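# Place the C-lettered box into the tote near the door

## Task

Find the single box marked with a C on its top face and get it, with no other object, inside the tote beside the door, resting fully within the tote and not sticking out past its rim. The robot must not topple or be left leaning, or the task counts as failed.

## Robot and tools

ROBOT. TidyBot++: a mobile base (0.54 m long, 0.50 m wide, 0.38 m tall) on four driven casters, carrying one seven-joint arm with a two-finger gripper. The shoulder sits 0.12 m ahead of the base centre, 0.68 m off the floor. Segment lengths: upper arm 0.42 m, forearm 0.31 m, hand 0.31 m to the hand point. The arm begins folded, hand pointing down, reaching up to 0.08 m beyond the base front. Cameras: base_camera and wrist_camera (the latter sees along the hand's pointing direction).

FRAMES. Base frame: origin on the floor below the base centre, x ahead, y to the left, z up, in metres. hand_pose is reported here as the point between the finger pads; the hand's z axis runs out along the fingers, and the fingers close along its y axis. Odometry frame: where the base frame was when the scene began. base_odometry counts wheel rotation only (slip looks like travel); its heading is in radians, left positive, range -3.142 to 3.142. base_tilt is in degrees, forward and right positive.

TOOL move. All arguments except cameras and blocking form one action; the robot has a single arm, so nothing is split per arm.
- base: an object of relative offsets from where the base is when the command starts, along its own axes at that moment. translate_m (metres, forward +, -2 to 2), strafe_m (metres, left +, -2 to 2), rotate_rad (radians, counter-clockwise from above +, -6.3 to 6.3). Translation and strafe together make one straight-line drive.
- joints: absolute joint angles by name. joint_1_rad (any angle; spins the whole arm about vertical, positive is clockwise from above, the reverse of heading), joint_2_rad (shoulder, -2.249 to 2.249, 0 is upper arm vertical, positive leans forward), joint_3_rad (any angle), joint_4_rad (elbow, -2.579 to 2.579, 0 straight; with joint_3 at 3.14 negative folds the forearm forward), joint_5_rad (any angle), joint_6_rad (wrist, -2.099 to 2.099; with joint_3 at 3.14 and joint_5 at 0 negative tips the hand forward), joint_7_rad (any angle; hand twist, with hand down positive is counter-clockwise from above, at 1.57 the fingers part left/right), gripper_pos (0 open to 1 closed; pad gap roughly 85 x (1 - gripper_pos) mm). Any-angle joints go the short way round; turn by steps under half a revolution. Done tolerances: ±0.039 rad for joints 1 to 4, ±0.095 for 5 to 7, ±0.03 for the gripper.
- target: an absolute hand pose in the base frame as a single list of seven numbers [x, y, z, qw, qx, qy, qz], metres then a unit quaternion. Only gripper_pos may accompany it in joints.
- speeds: per-action top-speed caps keyed translate_m, strafe_m (0.05 to 0.5 m/s) and rotate_rad (0.1 to 1.57 rad/s); for a combined drive give the speed under just one key.
- cameras: list of base_camera, wrist_camera or all; [] gives none.
- blocking: true (default) returns once everything has settled; false returns in about half a second while motion continues.
An action may combine base, joints and target. No action lasts over 15 s; base moves time out after 14 s. A move with no action just reports state and images.

OTHER TOOLS. wait(seconds 0 to 10, cameras) reports state after pausing. stop(cameras) brakes all running motions. zoom_image(camera, region [x0, y0, x1, y1] in pixels, at most 504 by 504) gives a close-up of the latest frame. finished_scene(scene) ends the current scene, irreversibly; the task must hold with the robot left alone.

RESULT LINES. move: done, or the worst status among motions. base_status, joint_status, hand_status: moving, done, off_target (rested short and may still push), stopped, contact_stop or time_out (an unrequested stop; target dropped), not_followed (a safety check withheld the command; also shown as joint command not followed or pose unreachable with a cause:), torque_fault, limit_stop_at_motor_heat. hand_target is where the hand would be at the joint targets. motor_effort gives percent of maximum per motor, with the peak of the last action in brackets. on_its_own lists things the robot did unasked. pictures names the image order. ARM HIT, MOTOR HOT and OVER-TEMPERATURE FAULT are warnings. An unrequested stop, refusal or torque fault cancels later move/wait/finished_scene calls in the same reply.

TIPS. After a target reaches done the hand is usually within 3 cm; correct by adding (desired - hand_pose) to the previous target. A hand pointing down reaches at most about 0.94 m high, only close in. Poses low and near the base front pointing forward behave poorly and may drive the arm into the base; nothing prevents base contact. Loads make the arm sag: to hold still, resend hand_target, not hand_pose, and never command a loaded joint to its current reading. When a carried object lands, hand_pose stops dropping while effort shifts slightly. Odometry drifts over many moves; trust the images.

AVOID. Dropping or releasing a moving object, slamming, strong pushes, squeezing hard on something still supported, swinging loads fast, driving while the arm is snagged above about 0.6 m, reaching far out or sweeping sideways while extended (tipping risk), and prolonged stretched or loaded holds that overheat motors. Backing away or retracting the arm rights a slight lean.

Each tool is called after "Request:" in YAML: its name, and indented under it one key for each argument.

## Session

Request:
move:

Scene clock: 0.00 s.
base_odometry: x=+0.000 y=+0.000 heading=+0.000
base_tilt: forward=+0.1 right=-0.4
base_status: not commanded
joint_positions: joint_1_rad=+0.013 joint_2_rad=-0.372 joint_3_rad=+3.098 joint_4_rad=-2.542 joint_5_rad=-0.028 joint_6_rad=-0.862 joint_7_rad=+1.528 gripper_pos=+0.000
joint_status: not commanded
motor_effort: joint_1_rad=+0 joint_2_rad=-1 joint_3_rad=+0 joint_4_rad=+14 joint_5_rad=-1 joint_6_rad=+1 joint_7_rad=+0
hand_pose: x=+0.2589 y=+0.0103 z=+0.5866 quat_wxyz=(-0.005, +0.998, -0.016, +0.054) (m; base frame)
hand_target: x=+0.2589 y=+0.0103 z=+0.5866 quat_wxyz=(-0.005, +0.998, -0.016, +0.054) (m; base frame)
hand_status: not commanded
pictures: base_camera, wrist_camera
Images, in order (width x height): base_camera 644x364, wrist_camera 644x476.

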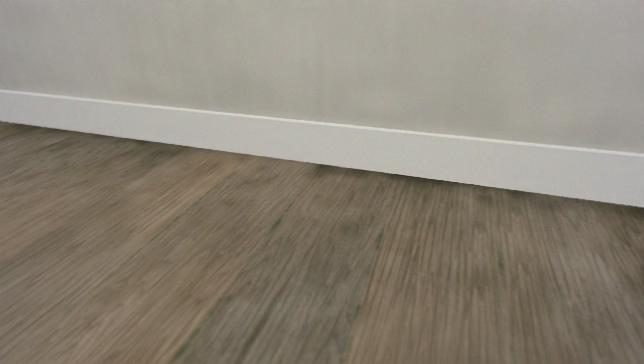

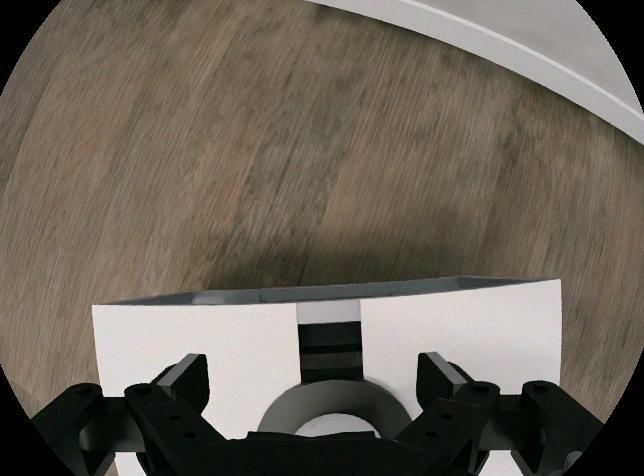

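Request:
move:
  base: {"rotate_rad": 1.2}

Request:
move:
  base: {"rotate_rad": 1.2}

Request:
move:
  base: {"rotate_rad": 1.2}

Request:
move:
  base: {"rotate_rad": 1.2}

Scene clock: 4.10 s.
move: done
base_odometry: x=+0.000 y=+0.000 heading=+1.199
base_tilt: forward=+0.0 right=-0.4
base_status: done
joint_positions: joint_1_rad=+0.013 joint_2_rad=-0.372 joint_3_rad=+3.098 joint_4_rad=-2.542 joint_5_rad=-0.028 joint_6_rad=-0.862 joint_7_rad=+1.528 gripper_pos=+0.000
joint_status: not commanded
motor_effort: joint_1_rad=+1(1) joint_2_rad=-1(2) joint_3_rad=-1(1) joint_4_rad=+14(14) joint_5_rad=+0(1) joint_6_rad=+1(1) joint_7_rad=+0(0)
hand_pose: x=+0.2589 y=+0.0103 z=+0.5866 quat_wxyz=(-0.005, +0.998, -0.016, +0.054)
hand_target: x=+0.2589 y=+0.0103 z=+0.5866 quat_wxyz=(-0.005, +0.998, -0.016, +0.054)
hand_status: not commanded
pictures: base_camera, wrist_camera
Images, in order (width x height): base_camera 644x364, wrist_camera 644x476.

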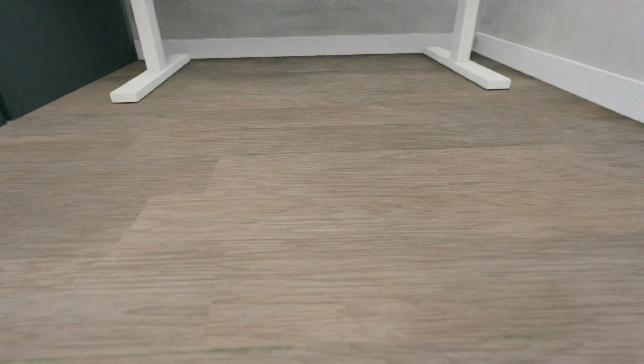

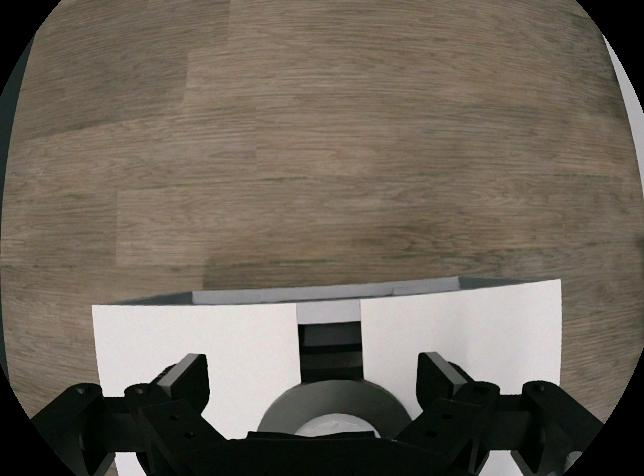

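Scene clock: 6.13 s.
move: done
base_odometry: x=+0.000 y=+0.000 heading=+2.398
base_tilt: forward=+0.1 right=-0.4
base_status: done
joint_positions: joint_1_rad=+0.013 joint_2_rad=-0.372 joint_3_rad=+3.098 joint_4_rad=-2.542 joint_5_rad=-0.028 joint_6_rad=-0.862 joint_7_rad=+1.528 gripper_pos=+0.000
joint_status: not commanded
motor_effort: joint_1_rad=+0(1) joint_2_rad=-1(2) joint_3_rad=+0(1) joint_4_rad=+14(14) joint_5_rad=+0(1) joint_6_rad=+1(1) joint_7_rad=+0(1)
hand_pose: x=+0.2589 y=+0.0103 z=+0.5866 quat_wxyz=(-0.005, +0.998, -0.016, +0.054)
hand_target: x=+0.2589 y=+0.0103 z=+0.5866 quat_wxyz=(-0.005, +0.998, -0.016, +0.054)
hand_status: not commanded
pictures: base_camera, wrist_camera
Images, in order (width x height): base_camera 644x364, wrist_camera 644x476.

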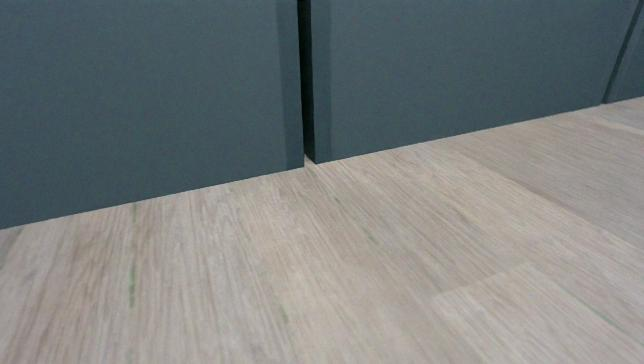

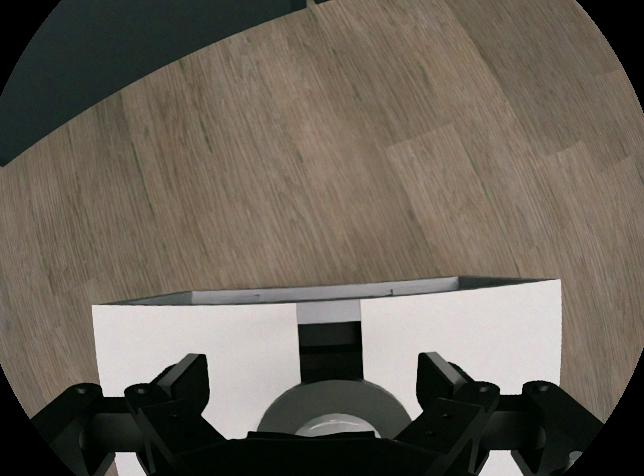

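Scene clock: 8.17 s.
move: done
base_odometry: x=+0.000 y=+0.000 heading=-2.687
base_tilt: forward=+0.0 right=-0.4
base_status: done
joint_positions: joint_1_rad=+0.013 joint_2_rad=-0.372 joint_3_rad=+3.098 joint_4_rad=-2.542 joint_5_rad=-0.028 joint_6_rad=-0.862 joint_7_rad=+1.528 gripper_pos=+0.000
joint_status: not commanded
motor_effort: joint_1_rad=+1(2) joint_2_rad=-1(2) joint_3_rad=+0(1) joint_4_rad=+14(14) joint_5_rad=+0(1) joint_6_rad=+1(1) joint_7_rad=+0(1)
hand_pose: x=+0.2589 y=+0.0103 z=+0.5866 quat_wxyz=(-0.005, +0.998, -0.016, +0.054)
hand_target: x=+0.2589 y=+0.0103 z=+0.5866 quat_wxyz=(-0.005, +0.998, -0.016, +0.054)
hand_status: not commanded
pictures: base_camera, wrist_camera
Images, in order (width x height): base_camera 644x364, wrist_camera 644x476.

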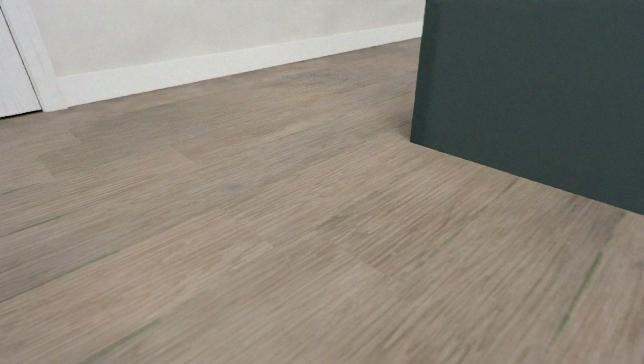

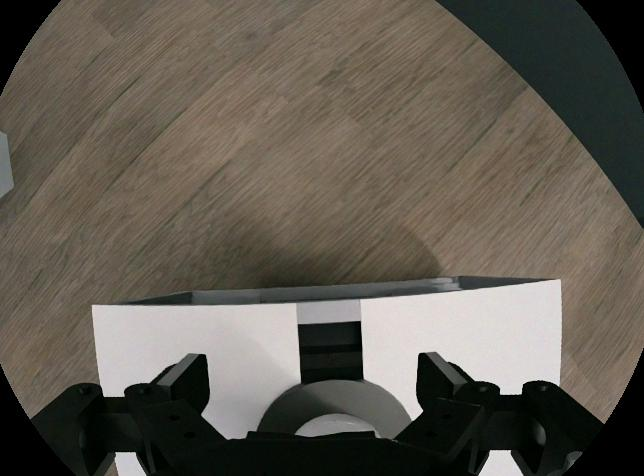

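Scene clock: 10.20 s.
move: done
base_odometry: x=+0.000 y=+0.000 heading=-1.488
base_tilt: forward=+0.0 right=-0.4
base_status: done
joint_positions: joint_1_rad=+0.013 joint_2_rad=-0.372 joint_3_rad=+3.098 joint_4_rad=-2.542 joint_5_rad=-0.028 joint_6_rad=-0.862 joint_7_rad=+1.528 gripper_pos=+0.000
joint_status: not commanded
motor_effort: joint_1_rad=+0(1) joint_2_rad=-1(2) joint_3_rad=+0(1) joint_4_rad=+14(14) joint_5_rad=-1(1) joint_6_rad=+1(1) joint_7_rad=+0(1)
hand_pose: x=+0.2589 y=+0.0103 z=+0.5866 quat_wxyz=(-0.005, +0.998, -0.016, +0.054)
hand_target: x=+0.2589 y=+0.0103 z=+0.5866 quat_wxyz=(-0.005, +0.998, -0.016, +0.054)
hand_status: not commanded
pictures: base_camera, wrist_camera
Images, in order (width x height): base_camera 644x364, wrist_camera 644x476.

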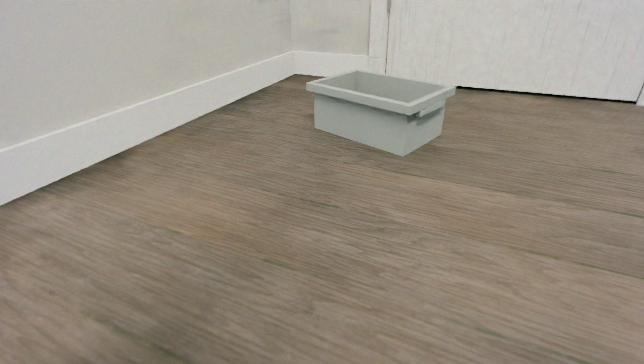

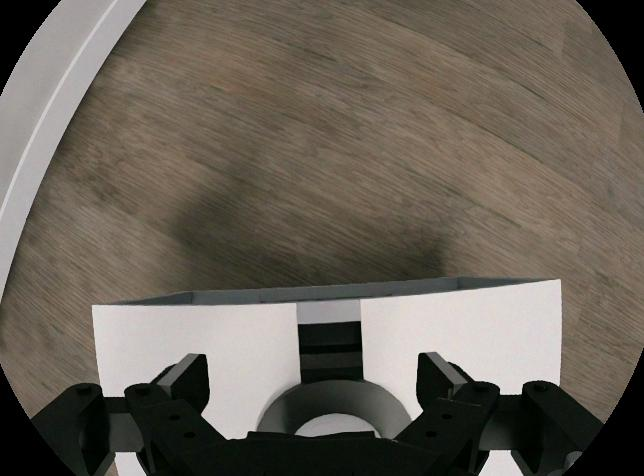

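Request:
move:
  base: {"rotate_rad": 2.7}
  joints: {"joint_6_rad": 0.2}

Request:
move:
  base: {"rotate_rad": 1.2}

Scene clock: 16.33 s.
move: done
base_odometry: x=+0.000 y=+0.000 heading=+1.211
base_tilt: forward=+0.1 right=-0.4
base_status: done
joint_positions: joint_1_rad=+0.013 joint_2_rad=-0.372 joint_3_rad=+3.098 joint_4_rad=-2.539 joint_5_rad=-0.028 joint_6_rad=+0.115 joint_7_rad=+1.528 gripper_pos=+0.000
joint_status: all done
motor_effort: joint_1_rad=-1(2) joint_2_rad=-6(7) joint_3_rad=+0(2) joint_4_rad=+18(19) joint_5_rad=-1(1) joint_6_rad=+8(8) joint_7_rad=+0(0)
hand_pose: x=+0.5017 y=+0.0121 z=+0.7529 quat_wxyz=(-0.017, +0.855, -0.015, +0.518)
hand_target: x=+0.5118 y=+0.0120 z=+0.7748 quat_wxyz=(-0.018, +0.833, -0.015, +0.552)
hand_status: not commanded
pictures: base_camera, wrist_camera
Images, in order (width x height): base_camera 644x364, wrist_camera 644x476.

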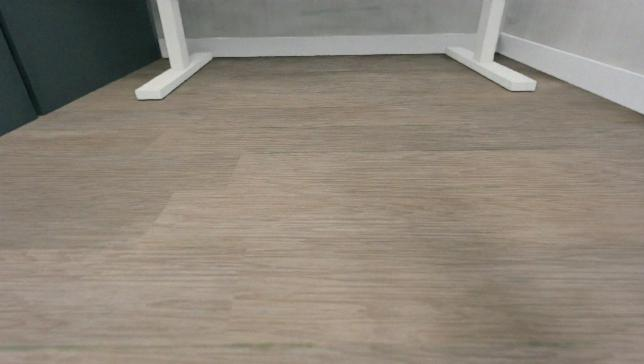

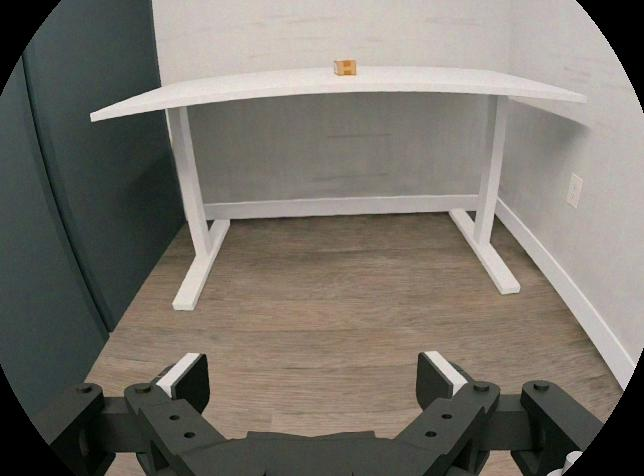

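Scene clock: 18.37 s.
move: done
base_odometry: x=+0.000 y=+0.000 heading=+2.410
base_tilt: forward=+0.1 right=-0.4
base_status: done
joint_positions: joint_1_rad=+0.013 joint_2_rad=-0.372 joint_3_rad=+3.098 joint_4_rad=-2.539 joint_5_rad=-0.028 joint_6_rad=+0.115 joint_7_rad=+1.528 gripper_pos=+0.000
joint_status: not commanded
motor_effort: joint_1_rad=+1(2) joint_2_rad=-6(6) joint_3_rad=+0(2) joint_4_rad=+18(18) joint_5_rad=+0(1) joint_6_rad=+8(8) joint_7_rad=+0(1)
hand_pose: x=+0.5017 y=+0.0121 z=+0.7529 quat_wxyz=(-0.017, +0.855, -0.015, +0.518)
hand_target: x=+0.5118 y=+0.0120 z=+0.7748 quat_wxyz=(-0.018, +0.833, -0.015, +0.552)
hand_status: not commanded
pictures: base_camera, wrist_camera
Images, in order (width x height): base_camera 644x364, wrist_camera 644x476.

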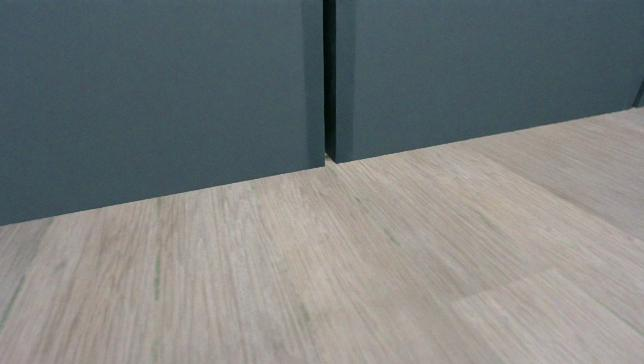

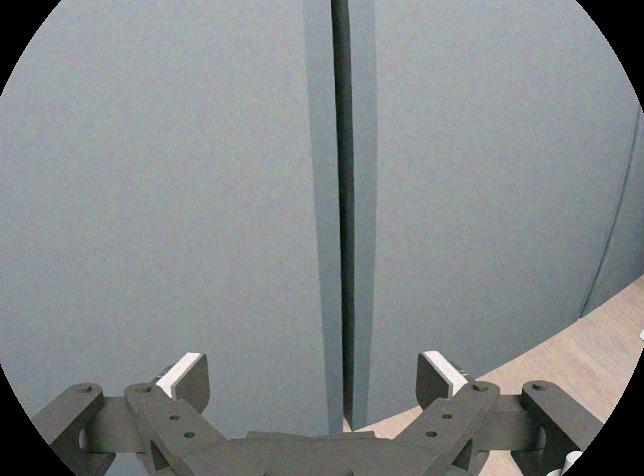

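Request:
move:
  base: {"rotate_rad": -1.27}
  joints: {"joint_2_rad": -0.7, "joint_6_rad": -0.2}

Request:
move:
  base: {"translate_m": 0.4}

Scene clock: 24.33 s.
move: done
base_odometry: x=+0.000 y=+0.000 heading=+1.141
base_tilt: forward=+0.1 right=-0.4
base_status: done
joint_positions: joint_1_rad=+0.013 joint_2_rad=-0.678 joint_3_rad=+3.098 joint_4_rad=-2.539 joint_5_rad=-0.028 joint_6_rad=-0.124 joint_7_rad=+1.528 gripper_pos=+0.000
joint_status: all done
motor_effort: joint_1_rad=+0(2) joint_2_rad=+2(7) joint_3_rad=+0(1) joint_4_rad=+21(21) joint_5_rad=-1(1) joint_6_rad=+8(8) joint_7_rad=+0(0)
hand_pose: x=+0.4409 y=+0.0123 z=+0.7940 quat_wxyz=(-0.015, +0.837, -0.012, +0.546)
hand_target: x=+0.4276 y=+0.0121 z=+0.7773 quat_wxyz=(-0.014, +0.853, -0.012, +0.522)
hand_status: not commanded
pictures: base_camera, wrist_camera
Images, in order (width x height): base_camera 644x364, wrist_camera 644x476.

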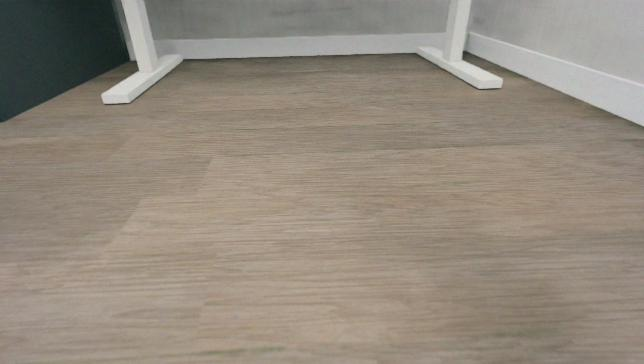

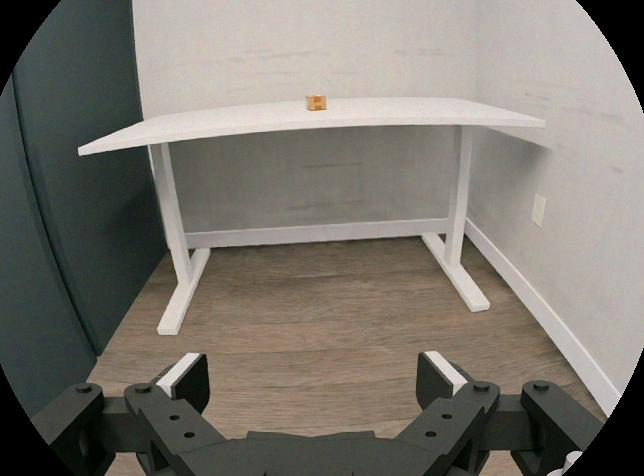

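Scene clock: 26.40 s.
move: done
base_odometry: x=+0.167 y=+0.364 heading=+1.140
base_tilt: forward=+0.1 right=-0.5
base_status: done
joint_positions: joint_1_rad=+0.013 joint_2_rad=-0.683 joint_3_rad=+3.098 joint_4_rad=-2.539 joint_5_rad=-0.028 joint_6_rad=-0.126 joint_7_rad=+1.528 gripper_pos=+0.000
joint_status: not commanded
motor_effort: joint_1_rad=+0(1) joint_2_rad=+2(5) joint_3_rad=+0(1) joint_4_rad=+21(21) joint_5_rad=+0(1) joint_6_rad=+8(8) joint_7_rad=+0(0)
hand_pose: x=+0.4399 y=+0.0123 z=+0.7949 quat_wxyz=(-0.015, +0.837, -0.012, +0.548)
hand_target: x=+0.4276 y=+0.0121 z=+0.7773 quat_wxyz=(-0.014, +0.853, -0.012, +0.522)
hand_status: not commanded
pictures: base_camera, wrist_camera
Images, in order (width x height): base_camera 644x364, wrist_camera 644x476.

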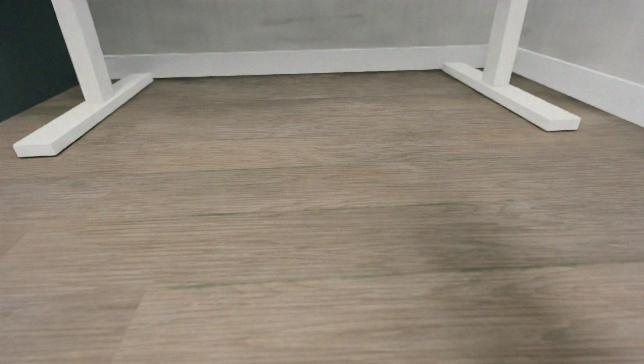

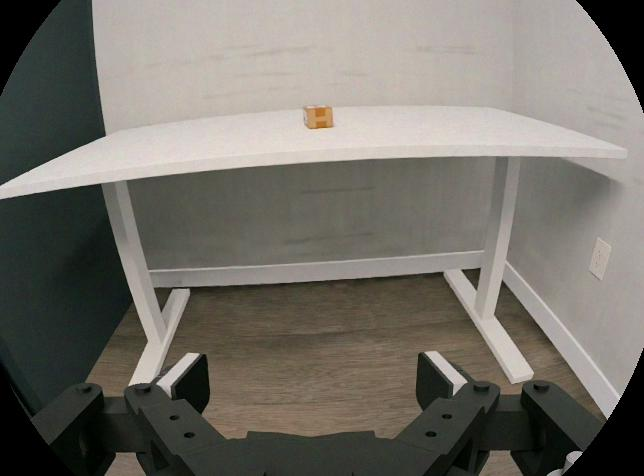

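Request:
move:
  joints: {"joint_2_rad": -0.3, "joint_4_rad": -1.8, "joint_6_rad": -0.7}

Request:
zoom_image:
  camera: "wrist_camera"
  region: [250, 0, 450, 200]

Scene clock: 37.03 s.
move: done
base_odometry: x=+0.167 y=+0.364 heading=+1.140
base_tilt: forward=+0.1 right=-0.4
base_status: not commanded
joint_positions: joint_1_rad=+0.013 joint_2_rad=-0.326 joint_3_rad=+3.098 joint_4_rad=-1.815 joint_5_rad=-0.028 joint_6_rad=-0.622 joint_7_rad=+1.528 gripper_pos=+0.000
joint_status: all done
motor_effort: joint_1_rad=+1(1) joint_2_rad=-10(11) joint_3_rad=+0(1) joint_4_rad=+21(22) joint_5_rad=+0(1) joint_6_rad=+7(9) joint_7_rad=+0(0)
hand_pose: x=+0.5637 y=+0.0227 z=+0.9453 quat_wxyz=(-0.024, +0.870, -0.009, +0.492)
hand_target: x=+0.5590 y=+0.0227 z=+0.9225 quat_wxyz=(-0.023, +0.891, -0.009, +0.453)
hand_status: not commanded
pictures: base_camera, wrist_camera
Images, in order (width x height): base_camera 644x364, wrist_camera 644x476.

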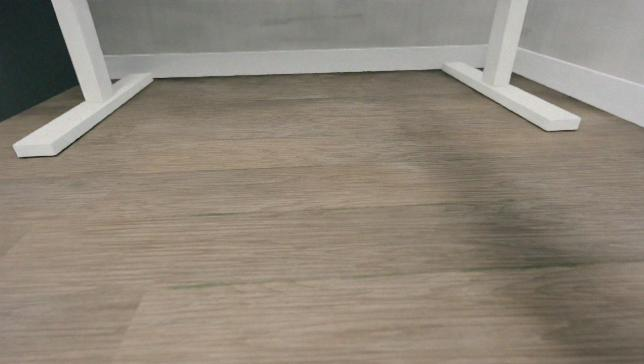

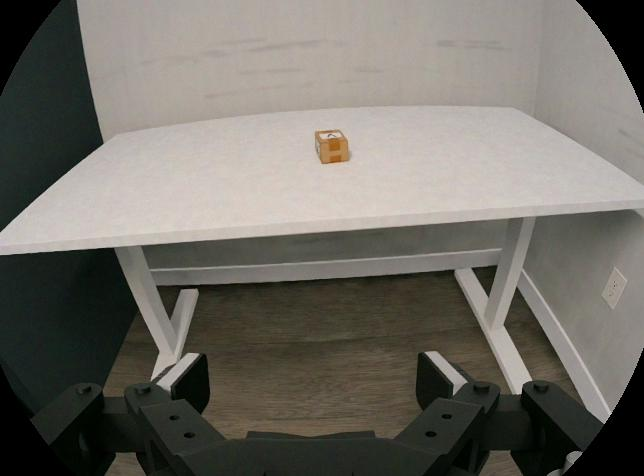

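Scaled by 2.520.

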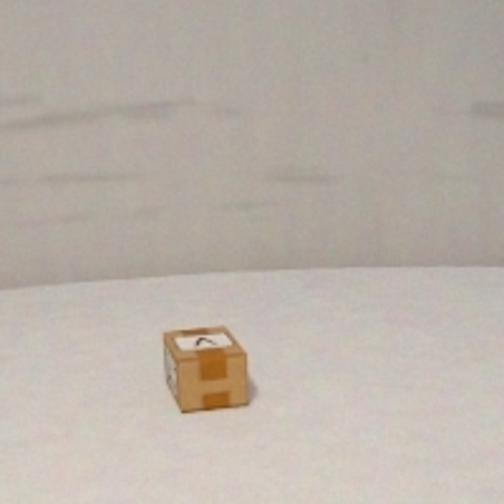

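Request:
move:
  base: {"translate_m": 0.4}
  joints: {"joint_2_rad": -0.4, "joint_4_rad": -1.8, "joint_6_rad": -0.7}

Request:
zoom_image:
  camera: "wrist_camera"
  region: [250, 50, 450, 250]

Scene clock: 41.57 s.
move: done
base_odometry: x=+0.334 y=+0.727 heading=+1.139
base_tilt: forward=+0.1 right=-0.5
base_status: done
joint_positions: joint_1_rad=+0.013 joint_2_rad=-0.396 joint_3_rad=+3.098 joint_4_rad=-1.811 joint_5_rad=-0.028 joint_6_rad=-0.627 joint_7_rad=+1.528 gripper_pos=+0.000
joint_status: all done
motor_effort: joint_1_rad=+0(1) joint_2_rad=-8(12) joint_3_rad=+0(1) joint_4_rad=+21(22) joint_5_rad=+0(1) joint_6_rad=+8(9) joint_7_rad=+0(0)
hand_pose: x=+0.5436 y=+0.0230 z=+0.9768 quat_wxyz=(-0.024, +0.853, -0.008, +0.522)
hand_target: x=+0.5328 y=+0.0231 z=+0.9652 quat_wxyz=(-0.023, +0.867, -0.007, +0.497)
hand_status: not commanded
pictures: base_camera, wrist_camera
Images, in order (width x height): base_camera 644x364, wrist_camera 644x476.

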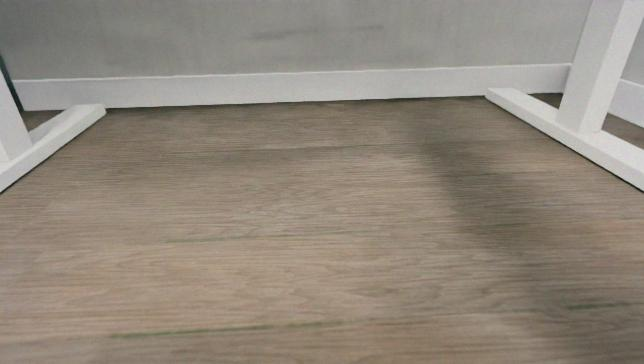

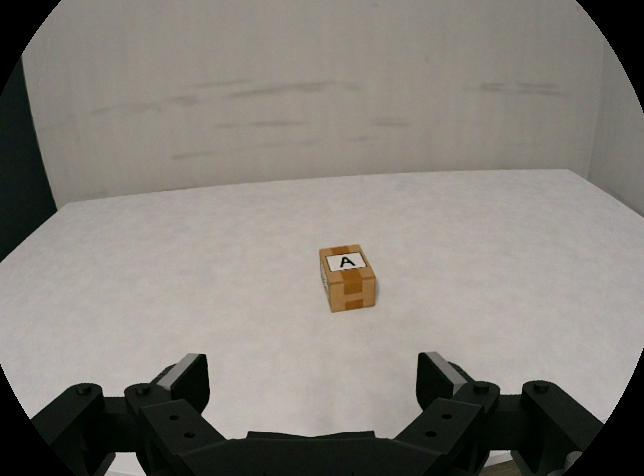

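Scaled by 2.520.

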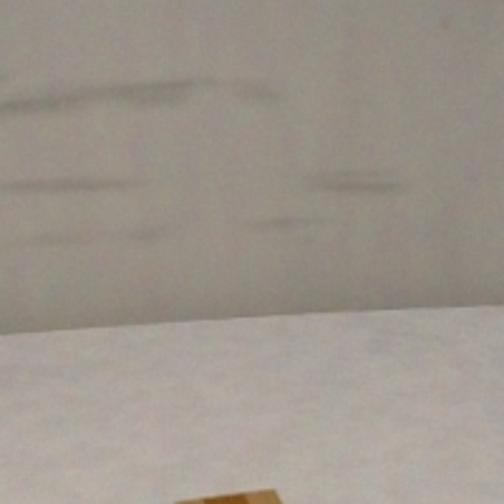

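Request:
move:
  base: {"translate_m": -0.9}
  cameras: []

Request:
move:
  base: {"rotate_rad": 1.3}
  joints: {"joint_2_rad": -0.7, "joint_4_rad": -1.9, "joint_6_rad": 0.1}

Request:
move:
  base: {"rotate_rad": 1.4}

Request:
move:
  base: {"rotate_rad": 1.4}

Request:
move:
  base: {"rotate_rad": 1.2}

Scene clock: 47.43 s.
move: done
base_odometry: x=-0.043 y=-0.090 heading=+1.138
base_tilt: forward=+0.0 right=-0.5
base_status: done
joint_positions: joint_1_rad=+0.013 joint_2_rad=-0.399 joint_3_rad=+3.098 joint_4_rad=-1.811 joint_5_rad=-0.028 joint_6_rad=-0.629 joint_7_rad=+1.528 gripper_pos=+0.000
joint_status: not commanded
motor_effort: joint_1_rad=+0(3) joint_2_rad=-8(12) joint_3_rad=+0(4) joint_4_rad=+21(22) joint_5_rad=-1(1) joint_6_rad=+8(8) joint_7_rad=+0(0)
hand_pose: x=+0.5426 y=+0.0232 z=+0.9776 quat_wxyz=(-0.024, +0.853, -0.007, +0.522)
hand_target: x=+0.5328 y=+0.0231 z=+0.9652 quat_wxyz=(-0.023, +0.867, -0.007, +0.497)
hand_status: not commanded

Scene clock: 49.57 s.
move: done
base_odometry: x=-0.043 y=-0.090 heading=+2.437
base_tilt: forward=+0.0 right=-0.4
base_status: done
joint_positions: joint_1_rad=+0.013 joint_2_rad=-0.686 joint_3_rad=+3.098 joint_4_rad=-1.885 joint_5_rad=-0.028 joint_6_rad=+0.010 joint_7_rad=+1.528 gripper_pos=+0.000
joint_status: all done
motor_effort: joint_1_rad=+1(1) joint_2_rad=+3(11) joint_3_rad=+0(2) joint_4_rad=+20(23) joint_5_rad=+0(1) joint_6_rad=+8(9) joint_7_rad=+0(0)
hand_pose: x=+0.4335 y=+0.0233 z=+1.2371 quat_wxyz=(-0.030, +0.560, -0.003, +0.828)
hand_target: x=+0.4178 y=+0.0228 z=+1.2580 quat_wxyz=(-0.031, +0.523, -0.002, +0.852)
hand_status: not commanded
pictures: base_camera, wrist_camera
Images, in order (width x height): base_camera 644x364, wrist_camera 644x476.

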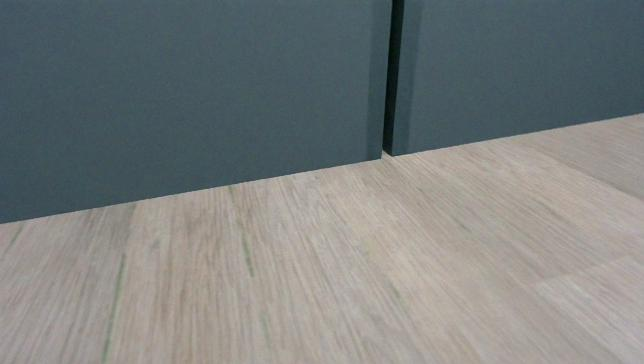

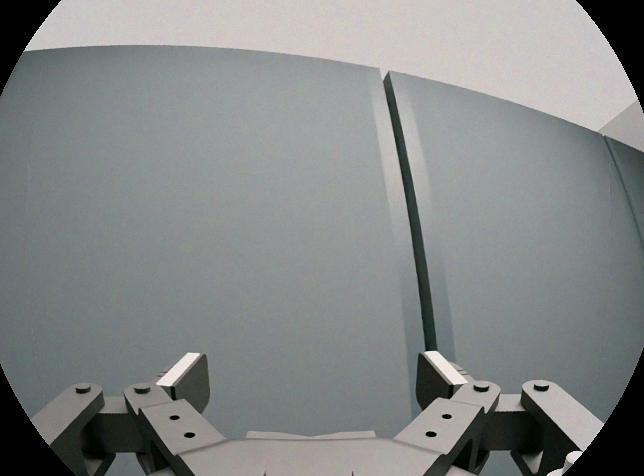

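Scene clock: 51.77 s.
move: done
base_odometry: x=-0.043 y=-0.090 heading=-2.448
base_tilt: forward=+0.1 right=-0.4
base_status: done
joint_positions: joint_1_rad=+0.013 joint_2_rad=-0.686 joint_3_rad=+3.098 joint_4_rad=-1.885 joint_5_rad=-0.028 joint_6_rad=+0.011 joint_7_rad=+1.528 gripper_pos=+0.000
joint_status: not commanded
motor_effort: joint_1_rad=+0(2) joint_2_rad=+3(3) joint_3_rad=+0(2) joint_4_rad=+20(21) joint_5_rad=+0(1) joint_6_rad=+8(8) joint_7_rad=+0(1)
hand_pose: x=+0.4336 y=+0.0233 z=+1.2370 quat_wxyz=(-0.030, +0.560, -0.003, +0.828)
hand_target: x=+0.4178 y=+0.0228 z=+1.2580 quat_wxyz=(-0.031, +0.523, -0.002, +0.852)
hand_status: not commanded
pictures: base_camera, wrist_camera
Images, in order (width x height): base_camera 644x364, wrist_camera 644x476.

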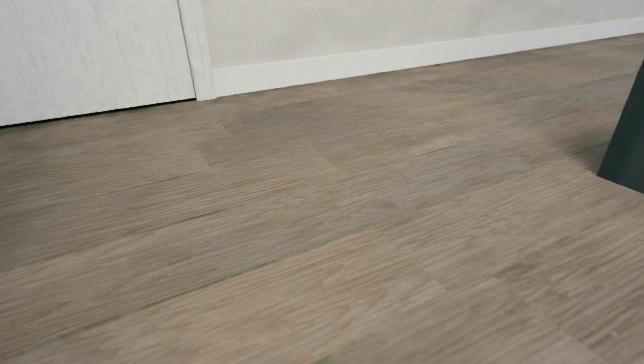

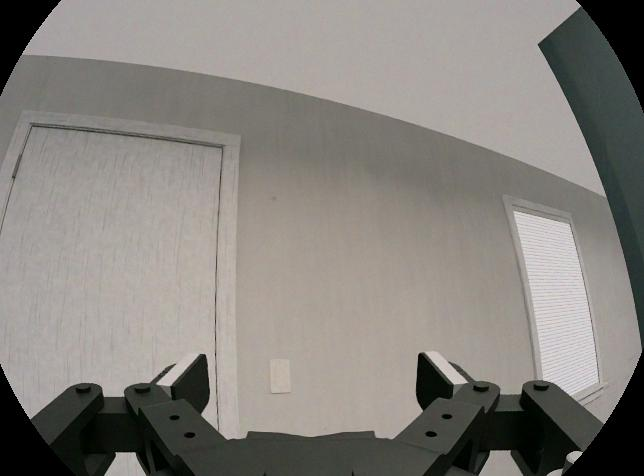

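Scene clock: 53.97 s.
move: done
base_odometry: x=-0.043 y=-0.090 heading=-1.049
base_tilt: forward=+0.1 right=-0.4
base_status: done
joint_positions: joint_1_rad=+0.013 joint_2_rad=-0.686 joint_3_rad=+3.098 joint_4_rad=-1.886 joint_5_rad=-0.028 joint_6_rad=+0.011 joint_7_rad=+1.528 gripper_pos=+0.000
joint_status: not commanded
motor_effort: joint_1_rad=+0(2) joint_2_rad=+3(3) joint_3_rad=+0(2) joint_4_rad=+20(21) joint_5_rad=+0(1) joint_6_rad=+8(8) joint_7_rad=+0(1)
hand_pose: x=+0.4336 y=+0.0233 z=+1.2369 quat_wxyz=(-0.030, +0.560, -0.003, +0.828)
hand_target: x=+0.4178 y=+0.0228 z=+1.2580 quat_wxyz=(-0.031, +0.523, -0.002, +0.852)
hand_status: not commanded
pictures: base_camera, wrist_camera
Images, in order (width x height): base_camera 644x364, wrist_camera 644x476.

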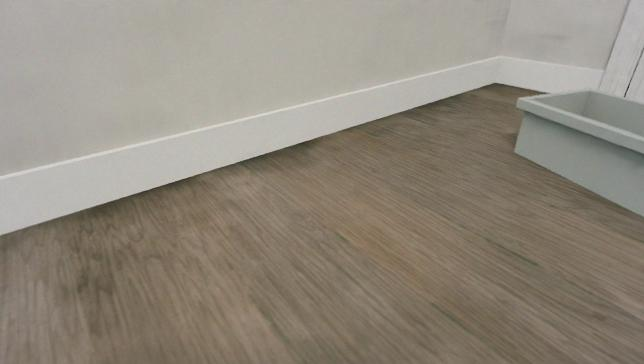

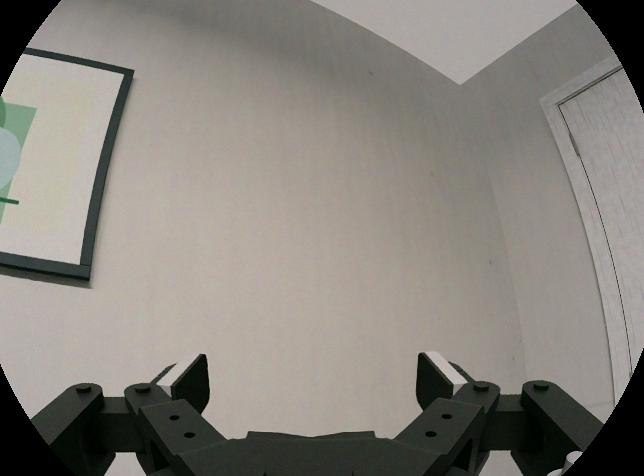

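Scene clock: 56.03 s.
move: done
base_odometry: x=-0.043 y=-0.090 heading=+0.150
base_tilt: forward=+0.1 right=-0.4
base_status: done
joint_positions: joint_1_rad=+0.013 joint_2_rad=-0.686 joint_3_rad=+3.098 joint_4_rad=-1.886 joint_5_rad=-0.028 joint_6_rad=+0.012 joint_7_rad=+1.528 gripper_pos=+0.000
joint_status: not commanded
motor_effort: joint_1_rad=+0(2) joint_2_rad=+3(3) joint_3_rad=+0(2) joint_4_rad=+20(21) joint_5_rad=+0(1) joint_6_rad=+8(8) joint_7_rad=+0(0)
hand_pose: x=+0.4336 y=+0.0234 z=+1.2369 quat_wxyz=(-0.030, +0.560, -0.003, +0.828)
hand_target: x=+0.4178 y=+0.0228 z=+1.2580 quat_wxyz=(-0.031, +0.523, -0.002, +0.852)
hand_status: not commanded
pictures: base_camera, wrist_camera
Images, in order (width x height): base_camera 644x364, wrist_camera 644x476.

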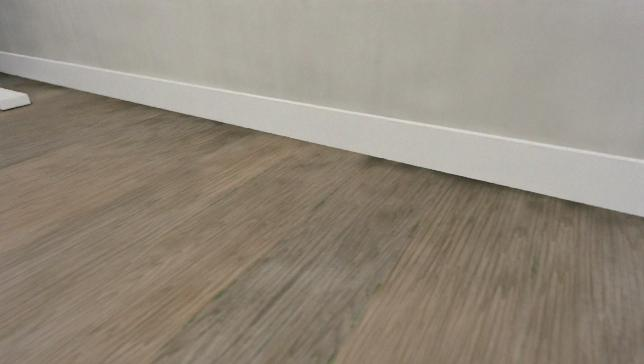

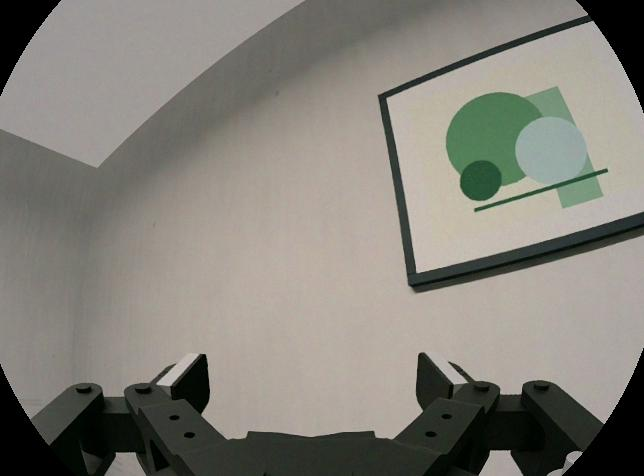

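Request:
move:
  base: {"rotate_rad": -2.5}
  joints: {"joint_6_rad": -0.4}

Request:
move:
  base: {"translate_m": 1.0}
  cameras: []

Request:
move:
  base: {"rotate_rad": -0.8}

Scene clock: 64.57 s.
move: done
base_odometry: x=-0.043 y=-0.090 heading=-2.349
base_tilt: forward=+0.1 right=-0.5
base_status: done
joint_positions: joint_1_rad=+0.013 joint_2_rad=-0.687 joint_3_rad=+3.098 joint_4_rad=-1.896 joint_5_rad=-0.028 joint_6_rad=-0.348 joint_7_rad=+1.528 gripper_pos=+0.000
joint_status: all done
motor_effort: joint_1_rad=+1(2) joint_2_rad=+2(5) joint_3_rad=+1(2) joint_4_rad=+21(23) joint_5_rad=+0(1) joint_6_rad=+8(10) joint_7_rad=+0(1)
hand_pose: x=+0.4568 y=+0.0237 z=+1.1220 quat_wxyz=(-0.026, +0.702, -0.004, +0.711)
hand_target: x=+0.4515 y=+0.0235 z=+1.1077 quat_wxyz=(-0.025, +0.718, -0.004, +0.696)
hand_status: not commanded
pictures: base_camera, wrist_camera
Images, in order (width x height): base_camera 644x364, wrist_camera 644x476.

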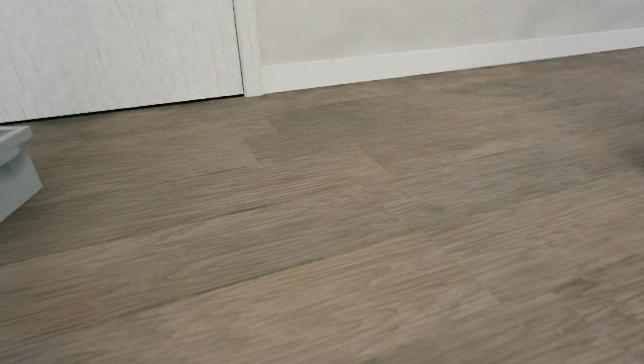

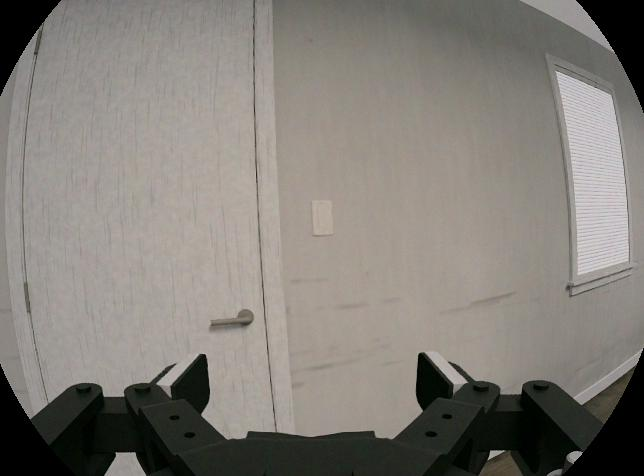

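Scene clock: 67.40 s.
move: done
base_odometry: x=-0.745 y=-0.802 heading=-2.350
base_tilt: forward=+0.0 right=-0.4
base_status: done
joint_positions: joint_1_rad=+0.013 joint_2_rad=-0.693 joint_3_rad=+3.098 joint_4_rad=-1.896 joint_5_rad=-0.028 joint_6_rad=-0.348 joint_7_rad=+1.528 gripper_pos=+0.000
joint_status: not commanded
motor_effort: joint_1_rad=+1(1) joint_2_rad=+3(8) joint_3_rad=+1(1) joint_4_rad=+21(21) joint_5_rad=+0(1) joint_6_rad=+9(9) joint_7_rad=+0(1)
hand_pose: x=+0.4540 y=+0.0238 z=+1.1241 quat_wxyz=(-0.026, +0.700, -0.003, +0.713)
hand_target: x=+0.4515 y=+0.0235 z=+1.1077 quat_wxyz=(-0.025, +0.718, -0.004, +0.696)
hand_status: not commanded

Scene clock: 69.13 s.
move: done
base_odometry: x=-0.745 y=-0.802 heading=+3.134
base_tilt: forward=+0.1 right=-0.4
base_status: done
joint_positions: joint_1_rad=+0.013 joint_2_rad=-0.693 joint_3_rad=+3.098 joint_4_rad=-1.896 joint_5_rad=-0.028 joint_6_rad=-0.348 joint_7_rad=+1.528 gripper_pos=+0.000
joint_status: not commanded
motor_effort: joint_1_rad=+1(1) joint_2_rad=+3(3) joint_3_rad=+1(2) joint_4_rad=+21(21) joint_5_rad=+0(1) joint_6_rad=+9(9) joint_7_rad=+0(0)
hand_pose: x=+0.4540 y=+0.0238 z=+1.1241 quat_wxyz=(-0.026, +0.700, -0.003, +0.713)
hand_target: x=+0.4515 y=+0.0235 z=+1.1077 quat_wxyz=(-0.025, +0.718, -0.004, +0.696)
hand_status: not commanded
pictures: base_camera, wrist_camera
Images, in order (width x height): base_camera 644x364, wrist_camera 644x476.

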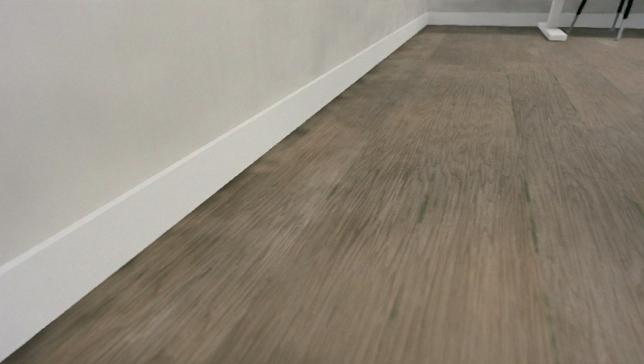

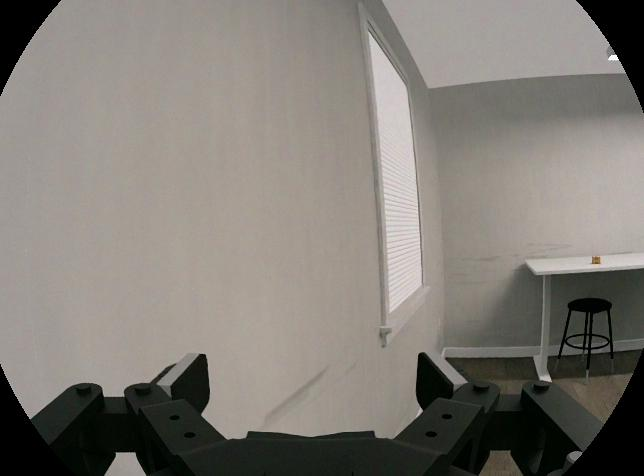

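Request:
move:
  base: {"rotate_rad": -0.75}

Request:
zoom_image:
  camera: "wrist_camera"
  region: [200, 150, 500, 350]

Scene clock: 72.50 s.
move: done
base_odometry: x=-0.745 y=-0.802 heading=+2.386
base_tilt: forward=+0.1 right=-0.4
base_status: done
joint_positions: joint_1_rad=+0.013 joint_2_rad=-0.693 joint_3_rad=+3.098 joint_4_rad=-1.896 joint_5_rad=-0.028 joint_6_rad=-0.348 joint_7_rad=+1.528 gripper_pos=+0.000
joint_status: not commanded
motor_effort: joint_1_rad=+0(2) joint_2_rad=+2(3) joint_3_rad=+0(2) joint_4_rad=+21(21) joint_5_rad=+0(1) joint_6_rad=+9(9) joint_7_rad=+0(1)
hand_pose: x=+0.4540 y=+0.0237 z=+1.1241 quat_wxyz=(-0.026, +0.700, -0.003, +0.713)
hand_target: x=+0.4515 y=+0.0235 z=+1.1077 quat_wxyz=(-0.025, +0.718, -0.004, +0.696)
hand_status: not commanded
pictures: base_camera, wrist_camera
Images, in order (width x height): base_camera 644x364, wrist_camera 644x476.

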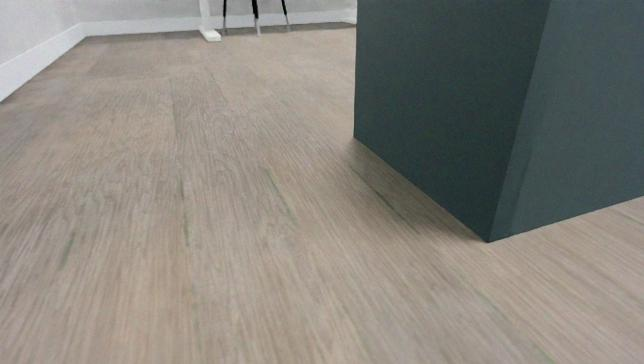

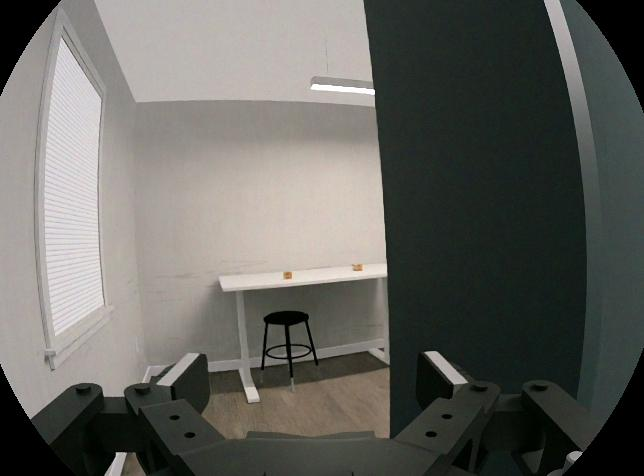

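Scaled by 1.680.

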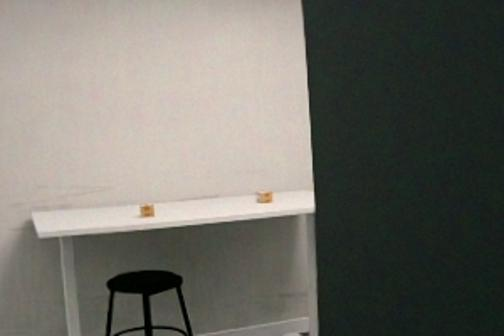

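Request:
move:
  base: {"strafe_m": 0.3}
  cameras: []

Request:
move:
  base: {"translate_m": 1.2}

Request:
zoom_image:
  camera: "wrist_camera"
  region: [250, 200, 600, 400]

Scene clock: 79.10 s.
move: time_out
base_odometry: x=-0.883 y=-0.949 heading=+2.393
base_tilt: forward=+0.0 right=-0.4
base_status: strafe_m time_out (by the wheels' count: +0.201 of +0.300)
joint_positions: joint_1_rad=+0.017 joint_2_rad=-0.696 joint_3_rad=+3.092 joint_4_rad=-1.897 joint_5_rad=-0.028 joint_6_rad=-0.350 joint_7_rad=+1.528 gripper_pos=+0.000
joint_status: not commanded
motor_effort: joint_1_rad=+1(9) joint_2_rad=+2(13) joint_3_rad=+0(14) joint_4_rad=+21(23) joint_5_rad=+0(2) joint_6_rad=+9(9) joint_7_rad=+0(0)
hand_pose: x=+0.4531 y=+0.0255 z=+1.1238 quat_wxyz=(-0.025, +0.700, -0.002, +0.713)
hand_target: x=+0.4515 y=+0.0235 z=+1.1077 quat_wxyz=(-0.025, +0.718, -0.004, +0.696)
hand_status: not commanded

not run: a stop that you did not command came earlier in this reply.

Scaled by 1.440.

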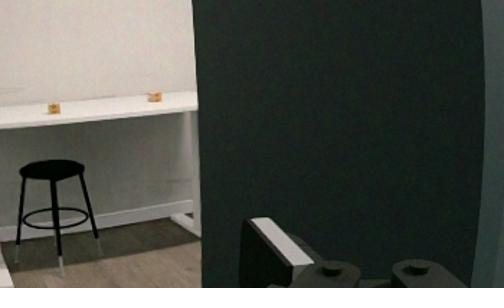

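Request:
move:
  base: {"translate_m": 1.2, "strafe_m": 0.1}

Request:
zoom_image:
  camera: "wrist_camera"
  region: [250, 200, 600, 400]

Scene clock: 85.37 s.
move: done
base_odometry: x=-1.830 y=-0.205 heading=+2.393
base_tilt: forward=+0.1 right=-0.5
base_status: done
joint_positions: joint_1_rad=+0.017 joint_2_rad=-0.696 joint_3_rad=+3.092 joint_4_rad=-1.897 joint_5_rad=-0.028 joint_6_rad=-0.350 joint_7_rad=+1.528 gripper_pos=+0.000
joint_status: not commanded
motor_effort: joint_1_rad=+0(1) joint_2_rad=+3(8) joint_3_rad=+1(2) joint_4_rad=+21(22) joint_5_rad=-1(1) joint_6_rad=+9(9) joint_7_rad=+1(1)
hand_pose: x=+0.4528 y=+0.0255 z=+1.1240 quat_wxyz=(-0.025, +0.700, -0.002, +0.714)
hand_target: x=+0.4515 y=+0.0235 z=+1.1077 quat_wxyz=(-0.025, +0.718, -0.004, +0.696)
hand_status: not commanded
pictures: base_camera, wrist_camera
Images, in order (width x height): base_camera 644x364, wrist_camera 644x476.

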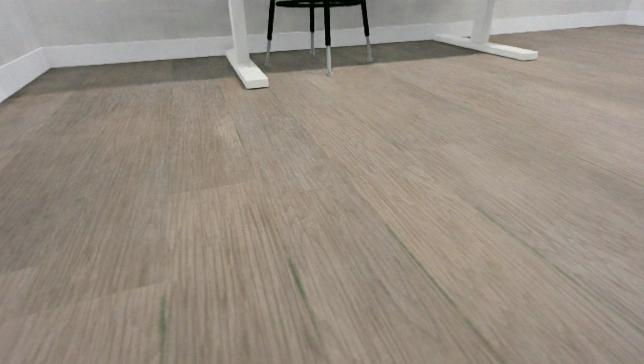

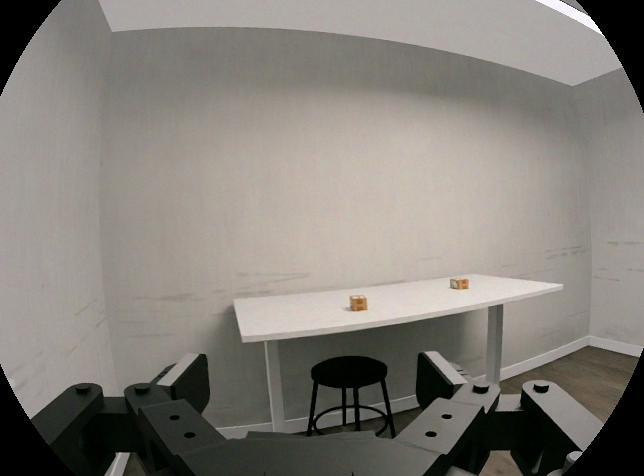

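Scaled by 1.440.

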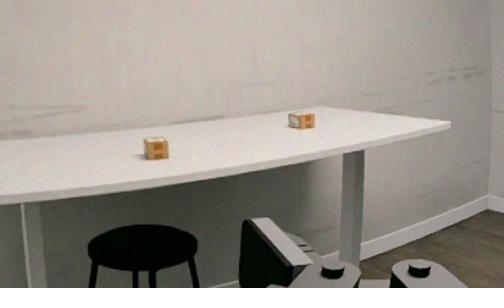

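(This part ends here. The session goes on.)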